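# Shut the toy oven door and leave everything standing

## Task

Swing the toy oven's door fully shut, then release it so the oven remains upright on its base; any basket of toy food, any small tea box, the wire rack and the small red box must all still be standing at the end.

## Robot and tools

Robot: two arms on a table, left_arm and right_arm, each with six joints and a parallel gripper. Calibrated bases in the scene frame: left_arm at (+0.047, +0.286, +0.012) m, quat_wxyz (+1.000, 0, 0, +0.005); right_arm at (-0.006, -0.261, +0.016) m, quat_wxyz (+1.000, 0, 0, +0.031). Joint order, always: waist, shoulder, elbow, wrist pitch, wrist yaw, wrist roll. Stated ranges (rad): waist -2.618 to 3.054, shoulder 0.000 to 3.142, elbow 0.000 to 3.142, wrist pitch -1.571 to 1.571, wrist yaw -1.571 to 1.571, wrist roll -2.094 to 2.094; the true ends may differ by up to 0.059 rad.

Frame: the scene frame. Origin sits on the table top, halfway between the nominal bases; +x points out over the table, +z up, left_arm on the +y side. Arm names do not match image left/right. Each gripper's fingers point along its own +z and close along its y; end_effector_position is the spot between the pads, just behind the tips. Printed hand poses can be a few cm off, more at long reach.

Cameras: cam_head_left and cam_head_right, each 504x504, on a rigid bar on a stand behind the arms; calibration (K, distortion, T_world_to_cam) is given and may be off by a couple of degrees and millimetres.

execute_actions(actions, cameras): actions is a list of actions; each action is a list of 1 to 15 rows, each row one control step of 1/30 s; a short action repeats its final row until 15 steps. Every row is one flat list of 14 numbers in [-1, 1] covering both arms: left_arm's six joint values then its opening, then right_arm's six joint values then its opening. Joint values are offsets, not poses: each counts from that arm's Joint targets as they were when the action began (not from the previous row), so sending the same offset in a new action moves further. Scale: 1.0 equals 2.224 rad for waist, shoulder, elbow and 8.485 rad for the three wrist joints. Opening is absolute: +1 fully open (about 87 mm between pads), +0.5 about 69 mm, 0 about 43 mm, -0.5 about 18 mm, -1 shut. An action asking a joint more than 0.059 rad beyond its range is rejected for both arms; a malformed action, or a first action failing that test, rejects the whole call. cameras: list of names, ["all"], or []; images come by default only when actions is empty.

move(target, speed, blend, opening_speed, blocking, cameras): target is one 14-number row laid out as above, or a list of up to 15 such rows forming waypoints; every joint value is an offset from the Joint targets at the start of the call (all waypoints share that same origin), openings absolute. All joints move together, so the hand traces a curve; it does not avoid obstacles or the other arm. speed: rad/s for the joint with the longest travel, 0.01 to 12.57, default 0.5; one value or one per waypoint. blend: rad, corner rounding at waypoints, 0 (default) stops at each. opening_speed: rate of the gripper command in scale units per second, at least 0.2. blocking=false returns after about 0.5 s while motion continues. Whole path capped at 10 s. Result adds a "move:" line: done, off_target (at rest more than 0.035 rad from target), moving, held, or fault, and limits=held if steps were withheld. Neither done nor off_target tells you about contact.

wait(seconds 0 to 10, cameras): lets time pass holding the last command; a running move keeps going. stop(cameras): brakes a running move. zoom_image(camera, region): camera is cam_head_left or cam_head_right (from the newest images); region [x0, y0, x1, y1] in image pixels, top-left origin, at most 504 per side. finished_scene(scene): the current scene's number; final, call nothing after it.

Results: end_effector_position (m) and end_effector_quat_wxyz per gripper; Joint positions (rad, then gripper 0 closed to 1 open); Joint velocities (may say within noise or be omitted); Joint targets (the base for your next offsets); Joint torques (N m, positive toward larger angle, includes arm weight; the first three wrap at ±28); Tool commands; grip_measured on the opening scale. "joint sent to its limit" means a joint was clipped at its end. "joint command not followed" means the clearance check altered targets. MOTOR HOT appears at 75 °C; at 90 °C an OVER-TEMPERATURE FAULT folds that arm away for good.

Motion limits: each joint target may lead its measured angle by only 0.339 rad (first three) or 2.2 rad (wrists); targets putting the hand over 200 mm from its measured place are scaled back. Friction can leave small moves undone.

Cautions: keep the arms from touching each other, including one gripper closing on the other's fingers. Approach slowly; fast contact or targets far beyond a contact hit and press hard. Do not slam the door, knock anything over, drop anything or let it leave the table. Release nothing while it is moving. Avoid strain on the arm camera cables. To stop pressing against something, command targets back past the current positions. Sending 0 for an opening is a real command; resend the present value to keep a gripper unchanged. Long stretched holds heat motors. Objects may occasionally be nudged by outside pushes.

Each tool is called after "Request:" as name([rows], argument=value, ...), one row to a line, values as JSON.

## Session

Request:
execute_actions(actions=[])

Scene clock: 0.00 s.
left_arm: end_effector_position=(+0.4214, +0.3218, +0.0545) grip_measured=+0.990 end_effector_quat_wxyz=(+0.568, -0.101, +0.813, +0.078) | right_arm: end_effector_position=(+0.3756, -0.2298, +0.3745) grip_measured=+1.000 end_effector_quat_wxyz=(+0.703, -0.026, +0.710, +0.036)
Joint positions: left_arm=[-0.026 1.571 0.349 0.861 -0.259 -0.084 0.995] | right_arm=[0.012 1.048 1.048 -0.009 -0.014 0.014 1]
Joint velocities: within noise
Joint torques (N m): no reading
Motor temperatures (°C): left_arm=[25 27 29 28 27 29 29] | right_arm=[27 27 29 27 25 26 28]
Heat: left arm: 29 °C; right arm: 29 °C.
Joint targets: left_arm=[-0.026 1.565 0.356 0.863 -0.259 -0.083] | right_arm=[0.012 1.047 1.054 -0.017 -0.014 0.015]
Tool commands: left_gripper/opening=+1.0 right_gripper/opening=+1.0

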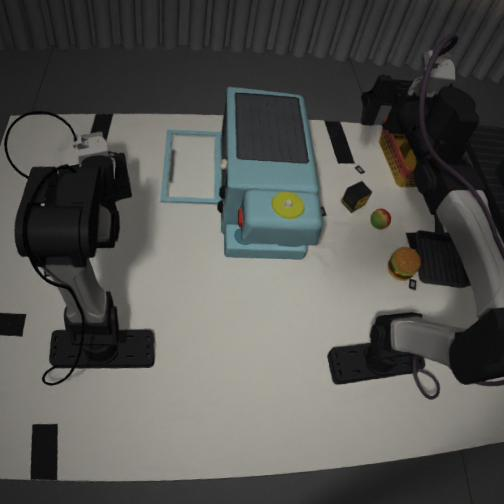

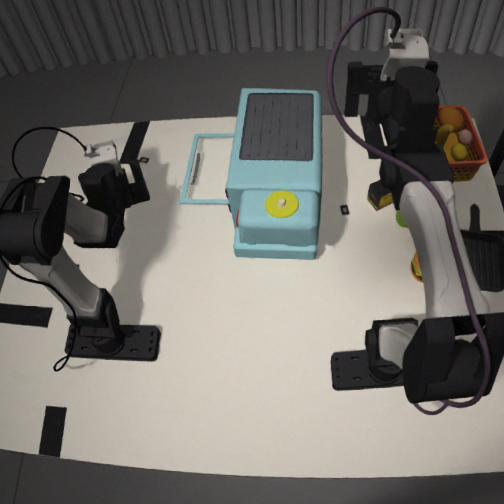

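Request:
zoom_image(camera="cam_head_left", region=[140, 70, 340, 270])

Request:
zoom_image(camera="cam_head_right", region=[140, 70, 340, 270])

Scaled by 2.520 from the camera's 504x504 image, which has a finer 720x720 frame.

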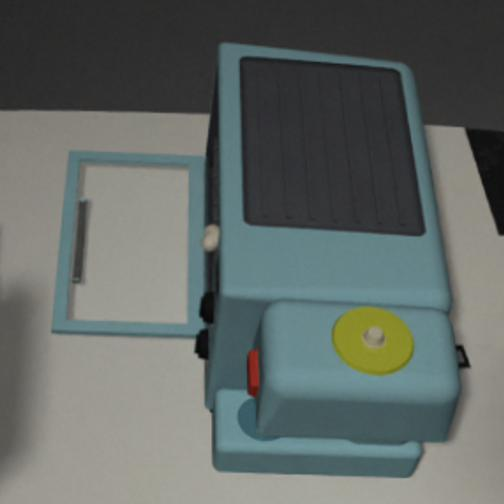

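Scaled by 2.520 from the camera's 504x504 image, which has a finer 720x720 frame.

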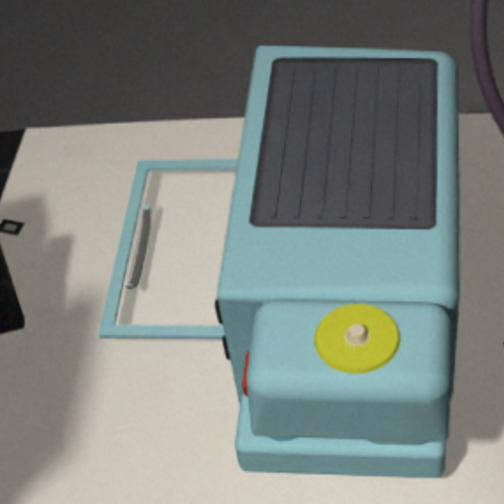

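Request:
move(target=[0.1394,0.1416,0.1379,0.0417,0.2132,0.0098,-1,0,0,0,0,0,0,1], speed=1.2, cameras=["all"])

Scene clock: 6.73 s.
left_arm: end_effector_position=(+0.3968, +0.2077, +0.1232) grip_measured=-1.000 end_effector_quat_wxyz=(+0.564, +0.401, +0.583, -0.426) | right_arm: end_effector_position=(+0.3756, -0.2298, +0.3745) grip_measured=+1.000 end_effector_quat_wxyz=(+0.703, -0.026, +0.710, +0.036)
Joint positions: left_arm=[0.281 1.868 0.638 1.2 1.541 -0.015 0] | right_arm=[0.012 1.048 1.048 -0.009 -0.014 0.014 1]
Joint torques (N m): left_arm=[0.53 -5.74 6.8 1.44 0.21 0.16] | right_arm=[0.02 -3.26 8.13 2.13 0 -0.03]
Heat: left arm: 30 °C; right arm: 30 °C.
Joint targets: left_arm=[0.284 1.881 0.662 1.216 1.550 0.000] | right_arm=[0.012 1.047 1.054 -0.017 -0.014 0.015]
move: done

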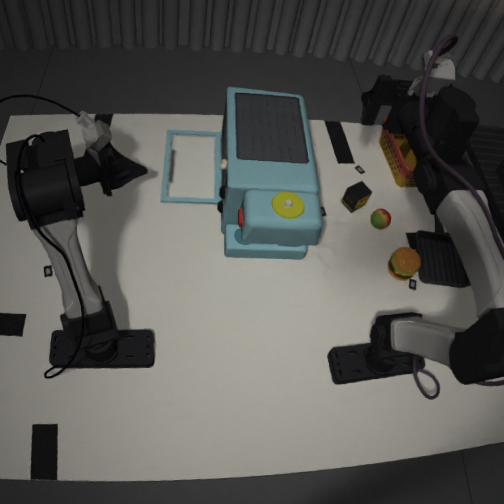

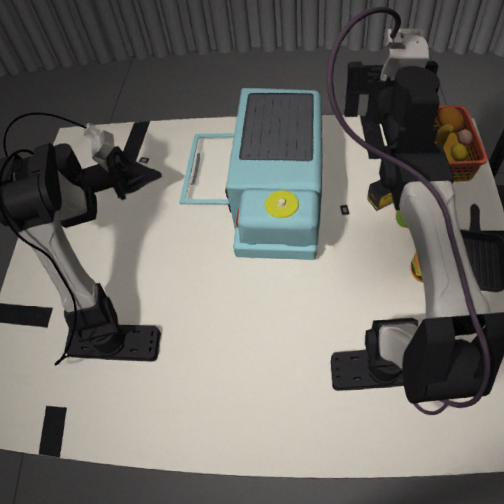

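Request:
move(target=[0,0.1803,0.0054,0.0405,0,0,-1,0,0,0,0,0,0,1], speed=0.8, cameras=["all"])

Request:
zoom_image(camera="cam_head_left", region=[80, 100, 240, 260])

Request:
zoom_image(camera="cam_head_right", region=[80, 100, 240, 260])

Scene clock: 7.93 s.
left_arm: end_effector_position=(+0.3949, +0.2071, +0.0284) grip_measured=-1.000 end_effector_quat_wxyz=(+0.541, +0.373, +0.602, -0.454) | right_arm: end_effector_position=(+0.3756, -0.2298, +0.3745) grip_measured=+1.000 end_effector_quat_wxyz=(+0.703, -0.026, +0.710, +0.036)
Joint positions: left_arm=[0.281 2.272 0.655 1.487 1.544 -0.013 0] | right_arm=[0.012 1.048 1.048 -0.009 -0.014 0.014 1]
Joint torques (N m): left_arm=[0.55 -7.15 4.55 2.02 0.24 0.15] | right_arm=[-0.03 -3.33 8.2 2.15 0 0.05]
Heat: left arm: 30 °C; right arm: 31 °C.
Joint targets: left_arm=[0.284 2.282 0.674 1.555 1.550 0.000] | right_arm=[0.012 1.047 1.054 -0.017 -0.014 0.015]
joint sent to its limit (left arm) — the wrist pitch, upper limit.
move: off_target (left_arm); left_arm: the wrist pitch is farthest, 0.072 rad from its target

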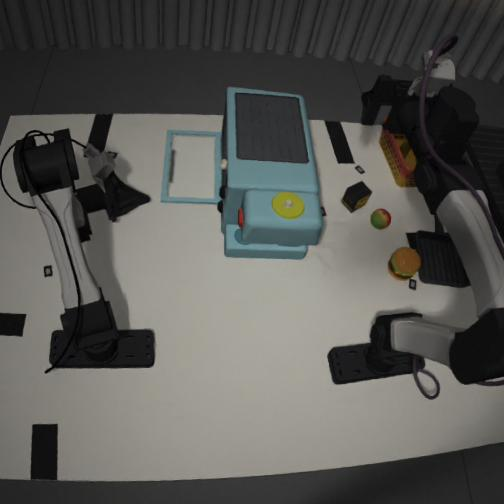

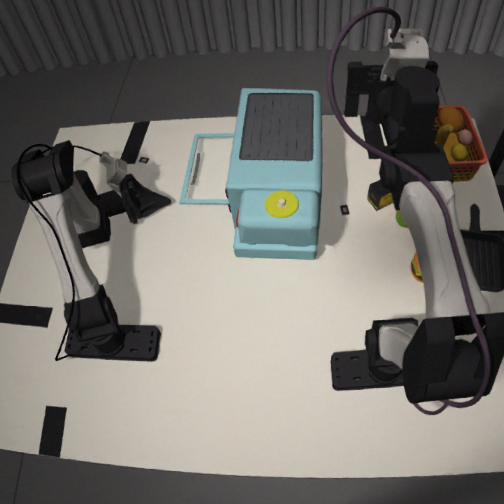

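Scaled by 3.150 from the camera's 504x504 image, which has a finer 720x720 frame.

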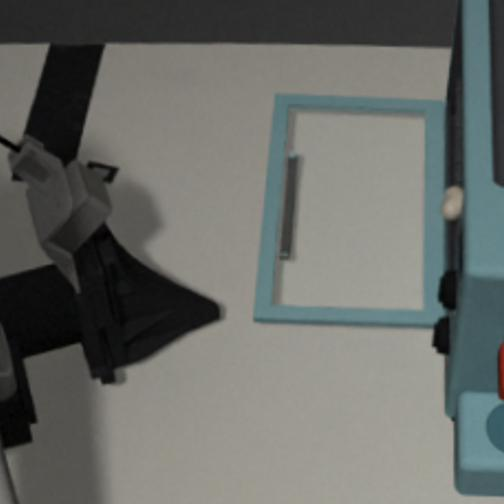

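Scaled by 3.150 from the camera's 504x504 image, which has a finer 720x720 frame.

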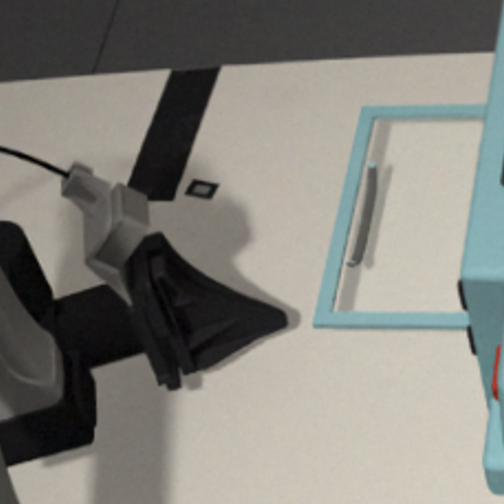

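Request:
move([
  [-0.1097,-0.0081,0.0216,-0.0088,-0.0189,0,-1,0,0,0,0,0,0,1],
  [-0.1169,-0.1219,0.0144,-0.0295,-0.0207,0,-1,0,0,0,0,0,0,1],
], speed=0.5, blend=0.02, cameras=["all"])

Scene clock: 11.00 s.
left_arm: end_effector_position=(+0.4135, +0.1286, +0.0931) grip_measured=-1.000 end_effector_quat_wxyz=(+0.545, +0.431, +0.563, -0.448) | right_arm: end_effector_position=(+0.3756, -0.2298, +0.3745) grip_measured=+1.000 end_effector_quat_wxyz=(+0.703, -0.026, +0.710, +0.036)
Joint positions: left_arm=[0.031 2.038 0.704 1.311 1.382 -0.012 0] | right_arm=[0.012 1.048 1.048 -0.009 -0.014 0.014 1]
Joint torques (N m): left_arm=[-0.38 -10.37 4.56 1.3 0.01 0.14] | right_arm=[-0.03 -3.25 8.02 2.08 -0.04 0.02]
Heat: left arm: 30 °C; right arm: 31 °C.
Joint targets: left_arm=[0.024 2.010 0.706 1.305 1.375 0.000] | right_arm=[0.012 1.047 1.054 -0.017 -0.014 0.015]
move: done

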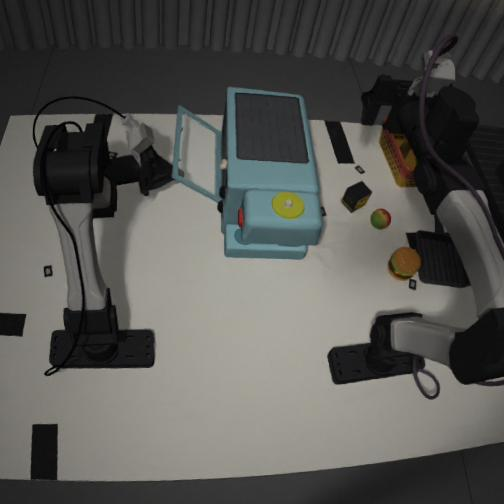

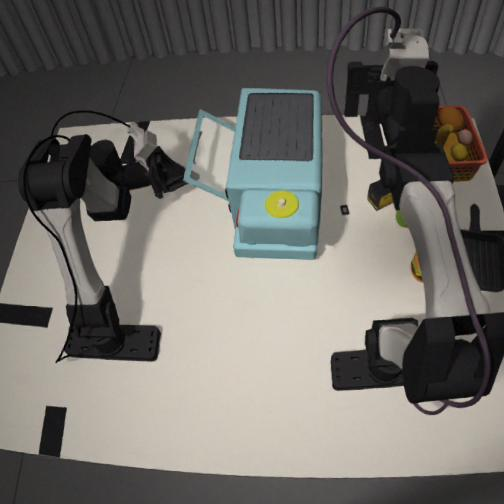

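Request:
move([
  [-0.0472,-0.0831,0.0171,-0.0262,-0.0124,0,-1,0,0,0,0,0,0,1],
  [-0.1201,-0.1056,0.049,-0.0405,-0.0315,0,-1,0,0,0,0,0,0,1],
  [-0.1515,-0.0953,0.0623,-0.0413,-0.0398,0,-1,0,0,0,0,0,0,1],
], speed=0.4, blend=0.05, cameras=["all"])

Request:
zoom_image(camera="cam_head_left", region=[130, 70, 290, 230])

Scene clock: 13.17 s.
left_arm: end_effector_position=(+0.4210, +0.0267, +0.1678) grip_measured=-1.000 end_effector_quat_wxyz=(+0.556, +0.425, +0.567, -0.434) | right_arm: end_effector_position=(+0.3756, -0.2298, +0.3745) grip_measured=+1.000 end_effector_quat_wxyz=(+0.703, -0.026, +0.710, +0.036)
Joint positions: left_arm=[-0.277 1.808 0.823 0.976 1.04 -0.011 0] | right_arm=[0.012 1.048 1.048 -0.009 -0.014 0.014 1]
Joint torques (N m): left_arm=[-2.92 -8.5 7.94 1.35 0.06 0.12] | right_arm=[-0.27 -3.28 7.95 2.16 -0.02 0]
Heat: left arm: 30 °C; right arm: 31 °C.
Joint targets: left_arm=[-0.313 1.798 0.845 0.955 1.037 0.000] | right_arm=[0.012 1.047 1.054 -0.017 -0.014 0.015]
move: off_target (left_arm); blend cut to 0.0352 rad at target 2; left_arm: the waist is farthest, 0.036 rad from its target

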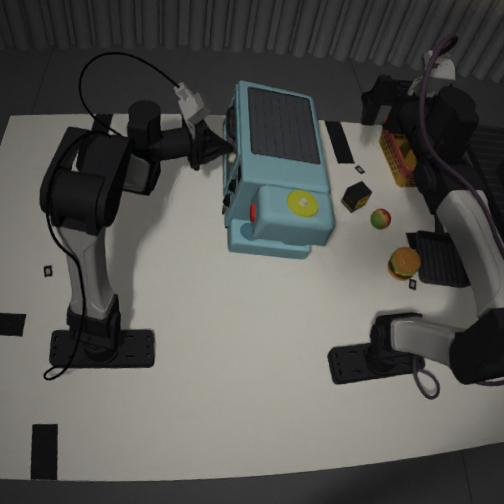

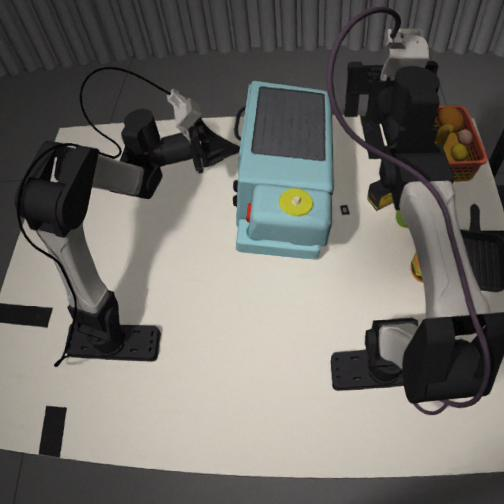

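Scaled by 3.150 from the camera's 504x504 image, which has a finer 720x720 frame.

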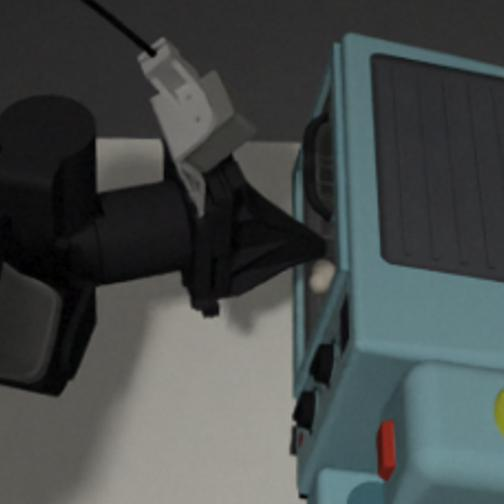

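Request:
move(target=[0.1111,-0.0238,-0.0306,0.0015,0.0291,0,-1,0,0,0,0,0,0,1], speed=0.2, cameras=["all"])

Request:
zoom_image(camera="cam_head_left", region=[130, 70, 290, 230])

Scene clock: 15.47 s.
left_arm: end_effector_position=(+0.4184, +0.0961, +0.1671) grip_measured=-1.000 end_effector_quat_wxyz=(+0.544, +0.428, +0.567, -0.446) | right_arm: end_effector_position=(+0.3756, -0.2298, +0.3745) grip_measured=+1.000 end_effector_quat_wxyz=(+0.703, -0.026, +0.710, +0.036)
Joint positions: left_arm=[-0.068 1.775 0.789 0.953 1.275 -0.009 0] | right_arm=[0.012 1.048 1.048 -0.009 -0.014 0.014 1]
Joint torques (N m): left_arm=[0.49 -9.96 4.74 1.59 0.25 0.09] | right_arm=[0.03 -3.28 7.76 2.13 -0.04 0.01]
Heat: left arm: 31 °C; right arm: 32 °C.
Joint targets: left_arm=[-0.065 1.745 0.777 0.968 1.284 0.000] | right_arm=[0.012 1.047 1.054 -0.017 -0.014 0.015]
move: done

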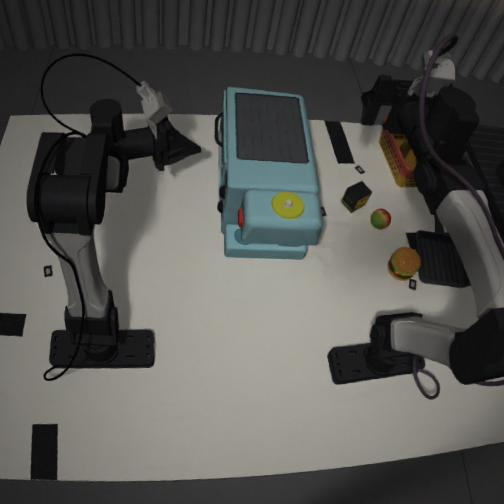

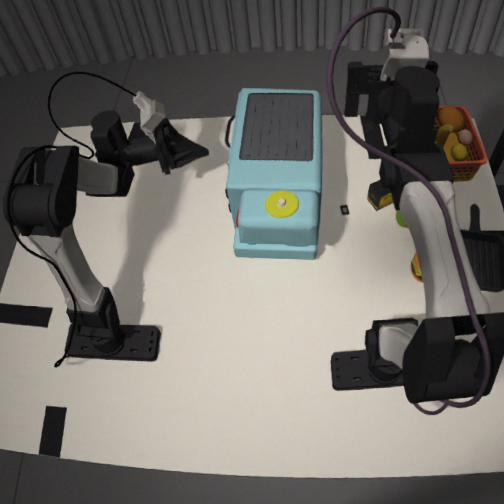

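Scaled by 3.150 from the camera's 504x504 image, which has a finer 720x720 frame.

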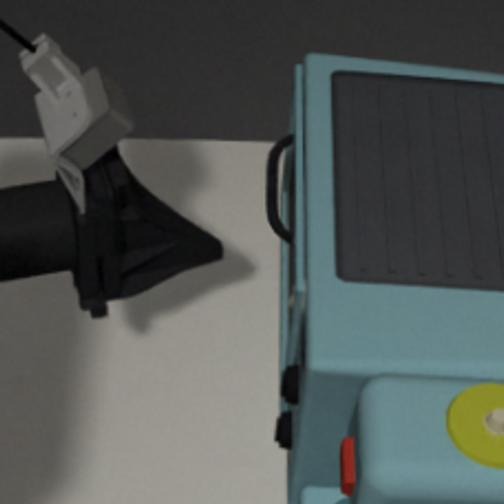

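Request:
finished_scene(scene=1)

The scene is finished: the task was done.


## Next scene

The same job, from a new start.

Request:
execute_actions(actions=[])

Request:
zoom_image(camera="cam_head_left", region=[140, 70, 340, 270])

Request:
zoom_image(camera="cam_head_right", region=[140, 70, 340, 270])

Scene clock: 0.00 s.
left_arm: end_effector_position=(+0.4310, +0.2880, +0.3590) grip_measured=+0.990 end_effector_quat_wxyz=(+0.692, +0.005, +0.722, +0.006) | right_arm: end_effector_position=(+0.3680, -0.2740, +0.0492) grip_measured=+1.000 end_effector_quat_wxyz=(+0.534, +0.045, +0.844, -0.003)
Joint positions: left_arm=[-0.006 1.06 1.042 -0.026 0.002 0.016 0.995] | right_arm=[-0.091 1.541 0.388 0.709 0.027 0.06 1]
Joint velocities: within noise
Joint torques (N m): no reading
Motor temperatures (°C): left_arm=[25 27 29 28 27 29 29] | right_arm=[27 27 29 27 25 26 28]
Heat: left arm: 29 °C; right arm: 29 °C.
Joint targets: left_arm=[-0.006 1.057 1.052 -0.023 0.002 0.016] | right_arm=[-0.091 1.538 0.393 0.700 0.027 0.061]
Tool commands: left_gripper/opening=+1.0 right_gripper/opening=+1.0

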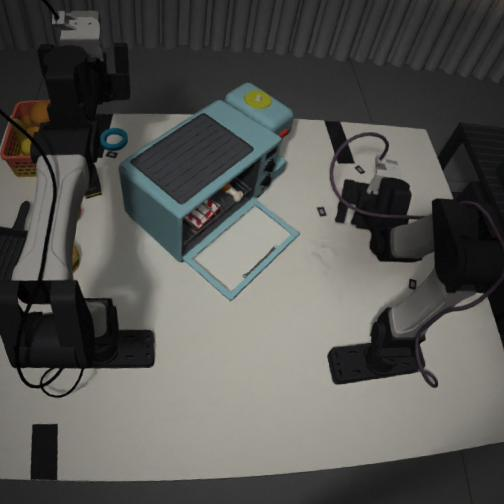

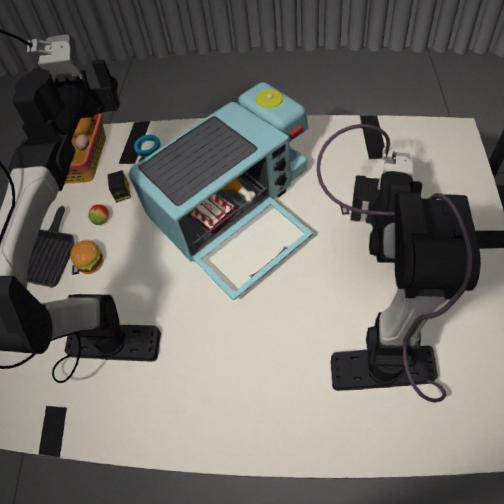

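Scaled by 2.520 from the camera's 504x504 image, which has a finer 720x720 frame.

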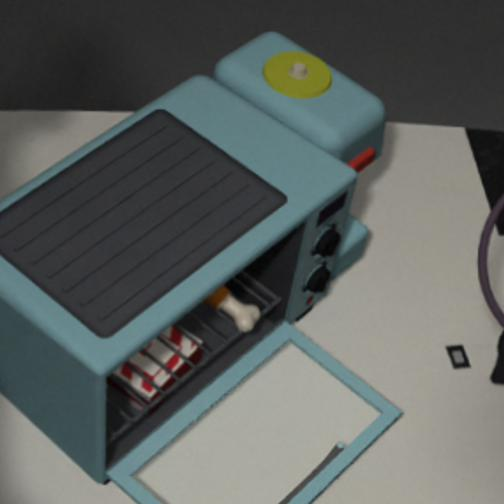

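Scaled by 2.520 from the camera's 504x504 image, which has a finer 720x720 frame.

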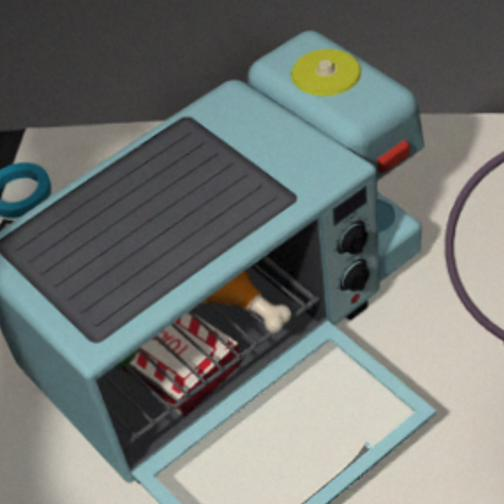

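Request:
move([
  [0,0,0,0,0,0,1,-0.1052,0.0863,0.0099,0.0725,-0.1782,-0.0072,-1],
  [0,0,0,0,0,0,1,-0.1052,0.2666,0.0162,0.0919,-0.1782,-0.0072,-1],
], speed=[1.5,0.8], blend=[0.1,0], cameras=["all"])

Request:
zoom_image(camera="cam_head_left", region=[180, 170, 340, 330])

Request:
zoom_image(camera="cam_head_right", region=[180, 170, 340, 330])

Scene clock: 5.50 s.
left_arm: end_effector_position=(+0.4310, +0.2880, +0.3590) grip_measured=+0.990 end_effector_quat_wxyz=(+0.692, +0.005, +0.722, +0.006) | right_arm: end_effector_position=(+0.2926, -0.1586, +0.0438) grip_measured=-0.975 end_effector_quat_wxyz=(+0.519, -0.334, +0.632, +0.468)
Joint positions: left_arm=[-0.006 1.06 1.042 -0.026 0.002 0.016 0.995] | right_arm=[-0.319 2.111 0.413 1.462 -1.474 0.013 0.012]
Joint torques (N m): left_arm=[0.23 -3.1 8.46 1.95 0.07 0.01] | right_arm=[-0.47 -6.17 3.7 1.78 -0.28 -0.11]
Heat: left arm: 30 °C; right arm: 30 °C.
Joint targets: left_arm=[-0.006 1.057 1.052 -0.023 0.002 0.016] | right_arm=[-0.325 2.131 0.429 1.480 -1.485 0.000]
move: done

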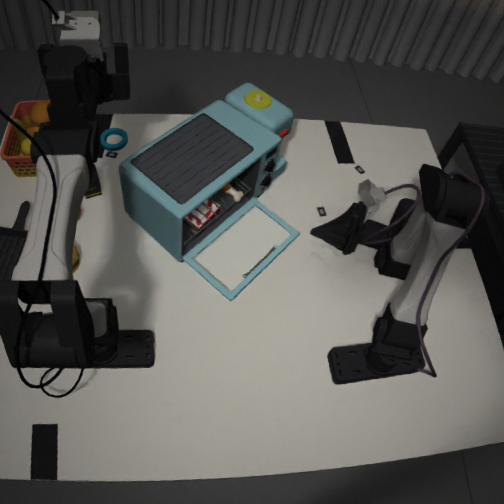

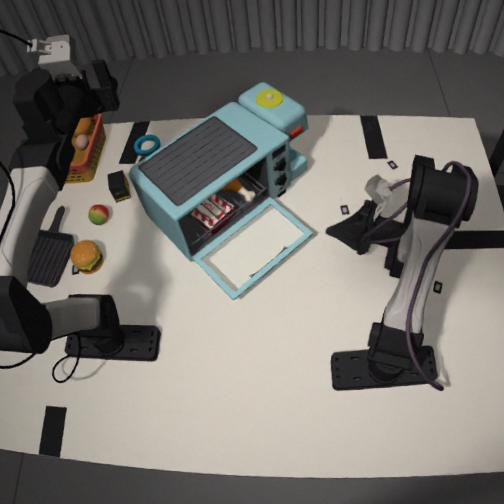

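Scaled by 3.150 from the camera's 504x504 image, which has a finer 720x720 frame.

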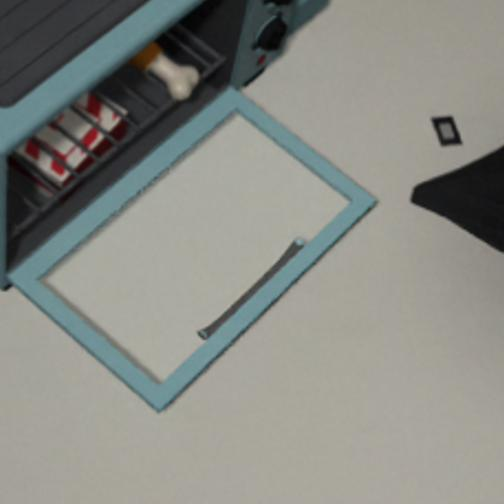

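Scaled by 3.150 from the camera's 504x504 image, which has a finer 720x720 frame.

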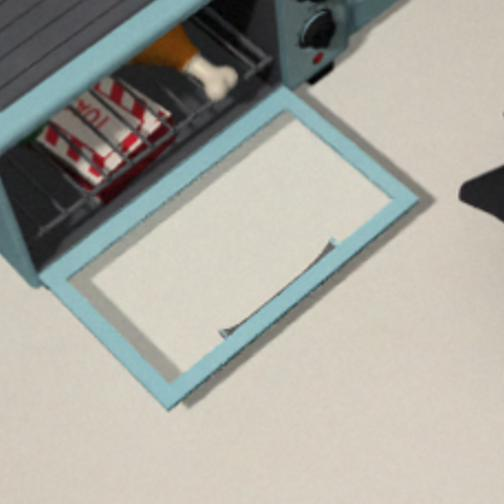

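Request:
move([
  [0,0,0,0,0,0,1,0,0.0243,0.0081,0.0012,0,0,-1],
  [0,0,0,0,0,0,1,0.1304,0.0692,0.0715,0.0012,-0.007,0,-1],
  [0,0,0,0,0,0,1,0.1304,-0.0661,0.0517,-0.0047,-0.007,0,-1],
], speed=0.5, blend=[0.02,0.02,0], cameras=["all"])

Scene clock: 8.87 s.
left_arm: end_effector_position=(+0.4310, +0.2880, +0.3590) grip_measured=+0.990 end_effector_quat_wxyz=(+0.692, +0.005, +0.722, +0.006) | right_arm: end_effector_position=(+0.2904, -0.0783, +0.0895) grip_measured=-0.976 end_effector_quat_wxyz=(+0.498, -0.492, +0.508, +0.501)
Joint positions: left_arm=[-0.006 1.06 1.042 -0.026 0.002 0.016 0.995] | right_arm=[-0.038 2.013 0.557 1.448 -1.535 0.011 0.012]
Joint torques (N m): left_arm=[0.23 -3.12 8.44 1.95 0.08 0.01] | right_arm=[0.18 -11.44 2.58 1.45 -0.11 -0.12]
Heat: left arm: 31 °C; right arm: 30 °C.
Joint targets: left_arm=[-0.006 1.057 1.052 -0.023 0.002 0.016] | right_arm=[-0.035 1.984 0.544 1.440 -1.545 0.000]
move: done

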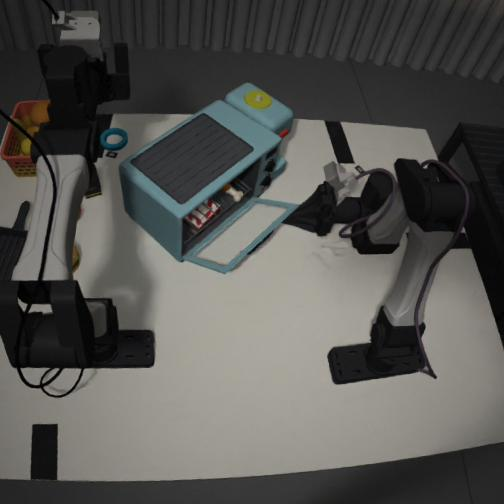

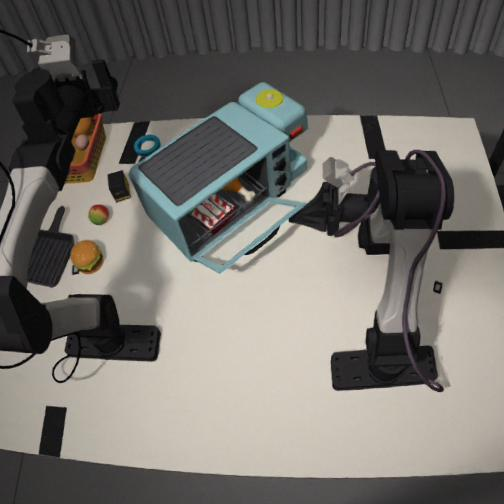

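Request:
move([
  [0,0,0,0,0,0,1,0.0301,-0.0742,0.0113,-0.0293,0.0138,0,-1],
  [0,0,0,0,0,0,1,0.0706,-0.0787,0.0951,-0.0456,0.0328,0,-1],
  [0,0,0,0,0,0,1,0.0823,-0.0676,0.1102,-0.0466,0.0382,0,-1],
], speed=0.4, blend=[0.05,0.02,0], cameras=["all"])

Request:
zoom_image(camera="cam_head_left", region=[160, 110, 320, 270])

Scene clock: 11.10 s.
left_arm: end_effector_position=(+0.4310, +0.2880, +0.3590) grip_measured=+0.990 end_effector_quat_wxyz=(+0.692, +0.005, +0.722, +0.006) | right_arm: end_effector_position=(+0.3439, -0.0185, +0.1518) grip_measured=-0.976 end_effector_quat_wxyz=(+0.524, -0.459, +0.541, +0.472)
Joint positions: left_arm=[-0.006 1.06 1.042 -0.026 0.002 0.016 0.995] | right_arm=[0.145 1.846 0.767 1.059 -1.231 0.011 0.012]
Joint torques (N m): left_arm=[0.24 -3.11 8.44 1.96 0.08 0.01] | right_arm=[0.09 -10.33 7.32 1.58 0.04 -0.11]
Heat: left arm: 32 °C; right arm: 30 °C.
Joint targets: left_arm=[-0.006 1.057 1.052 -0.023 0.002 0.016] | right_arm=[0.148 1.833 0.789 1.045 -1.221 0.000]
move: done

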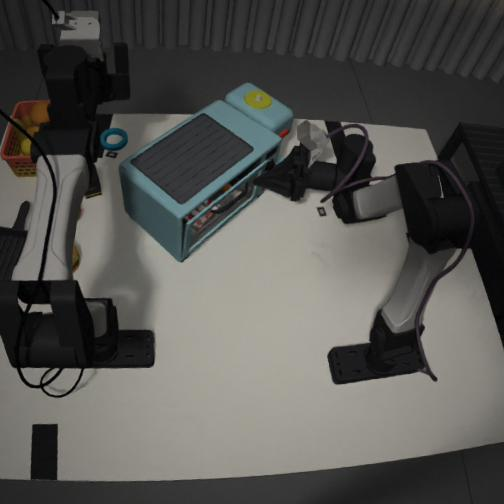

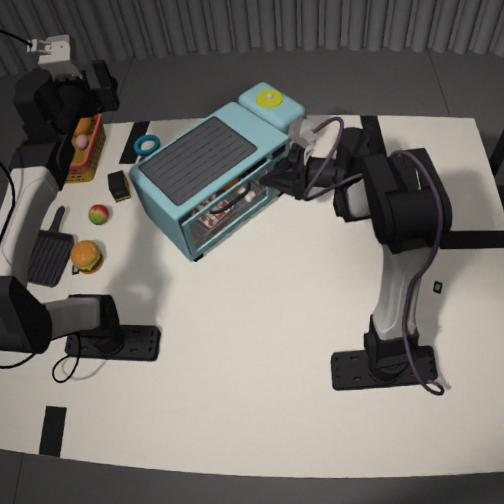

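Scaled by 3.150 from the camera's 504x504 image, which has a finer 720x720 frame.

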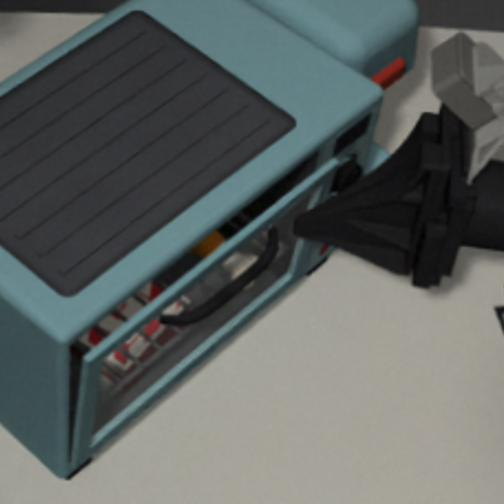

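Request:
move(target=[0,0,0,0,0,0,1,0.0293,0.0278,0.0378,-0.0025,0.0135,0,-1], speed=0.2, cameras=["all"])

Request:
zoom_image(camera="cam_head_left", region=[160, 110, 320, 270])

Scene clock: 12.37 s.
left_arm: end_effector_position=(+0.4310, +0.2880, +0.3590) grip_measured=+0.990 end_effector_quat_wxyz=(+0.692, +0.005, +0.722, +0.006) | right_arm: end_effector_position=(+0.3547, +0.0006, +0.1666) grip_measured=-0.976 end_effector_quat_wxyz=(+0.535, -0.466, +0.529, +0.466)
Joint positions: left_arm=[-0.006 1.06 1.042 -0.026 0.002 0.016 0.995] | right_arm=[0.192 1.856 0.837 1.037 -1.185 0.011 0.012]
Joint torques (N m): left_arm=[0.25 -3.1 8.43 1.95 0.08 0.01] | right_arm=[1.89 -5.85 8.85 1.59 0.79 -0.11]
Heat: left arm: 32 °C; right arm: 30 °C.
Joint targets: left_arm=[-0.006 1.057 1.052 -0.023 0.002 0.016] | right_arm=[0.213 1.896 0.873 1.024 -1.106 0.000]
move: off_target (right_arm); right_arm: the wrist yaw is farthest, 0.079 rad from its target

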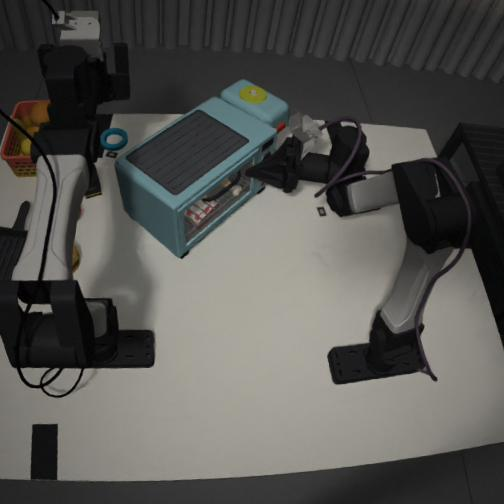

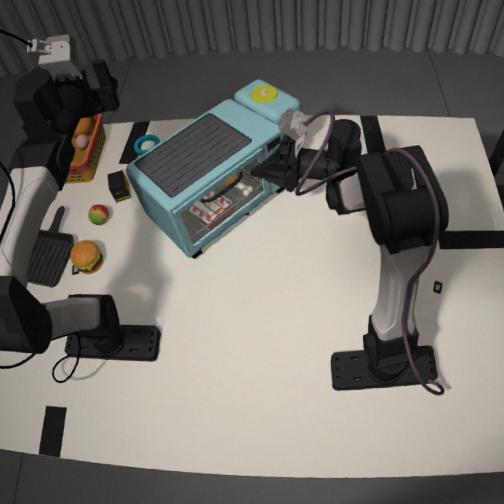

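Scaled by 3.150 from the camera's 504x504 image, which has a finer 720x720 frame.

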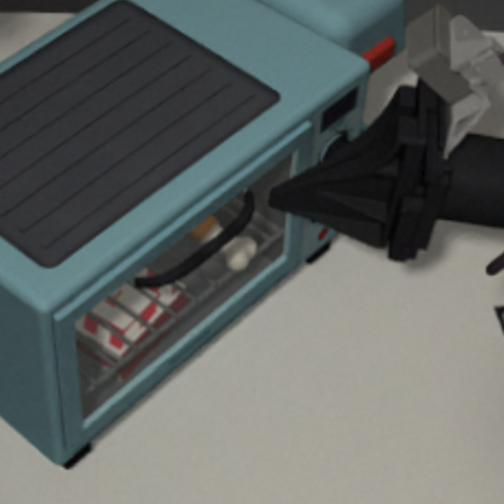

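Request:
move(target=[0,0,0,0,0,0,1,-0.065,-0.061,-0.083,0.005,-0.03,0,-1], speed=0.25, cameras=["all"])

Request:
zoom_image(camera="cam_head_left", region=[160, 110, 320, 270])

Scene clock: 14.23 s.
left_arm: end_effector_position=(+0.4310, +0.2880, +0.3590) grip_measured=+0.990 end_effector_quat_wxyz=(+0.692, +0.005, +0.722, +0.006) | right_arm: end_effector_position=(+0.3243, -0.0434, +0.1535) grip_measured=-0.976 end_effector_quat_wxyz=(+0.511, -0.469, +0.531, +0.485)
Joint positions: left_arm=[-0.006 1.06 1.042 -0.026 0.002 0.016 0.995] | right_arm=[0.073 1.792 0.704 1.063 -1.349 0.011 0.012]
Joint torques (N m): left_arm=[0.23 -3.12 8.46 1.94 0.08 0.01] | right_arm=[-0.35 -11.47 4.11 1.75 -0.18 -0.1]
Heat: left arm: 32 °C; right arm: 30 °C.
Joint targets: left_arm=[-0.006 1.057 1.052 -0.023 0.002 0.016] | right_arm=[0.069 1.760 0.688 1.066 -1.361 0.000]
move: done

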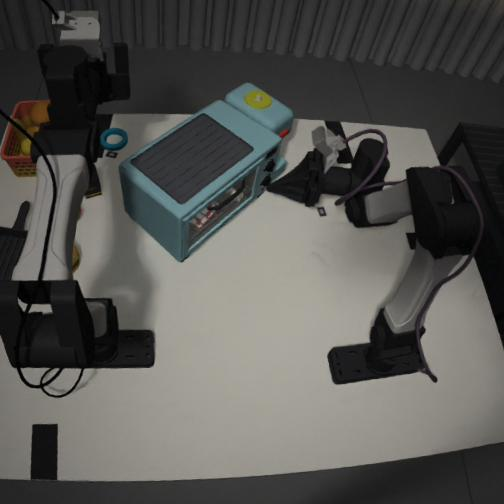

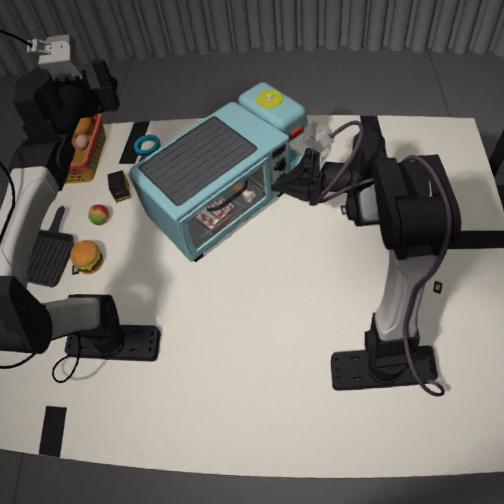

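Scaled by 3.150 from the camera's 504x504 image, which has a finer 720x720 frame.

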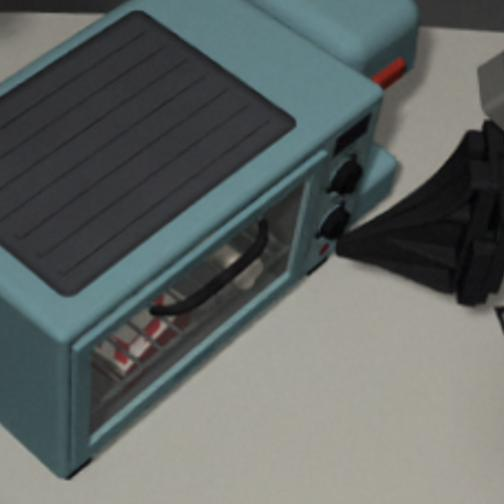

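Closed and upright.

Request:
finished_scene(scene=2)

The scene is finished: the task was done.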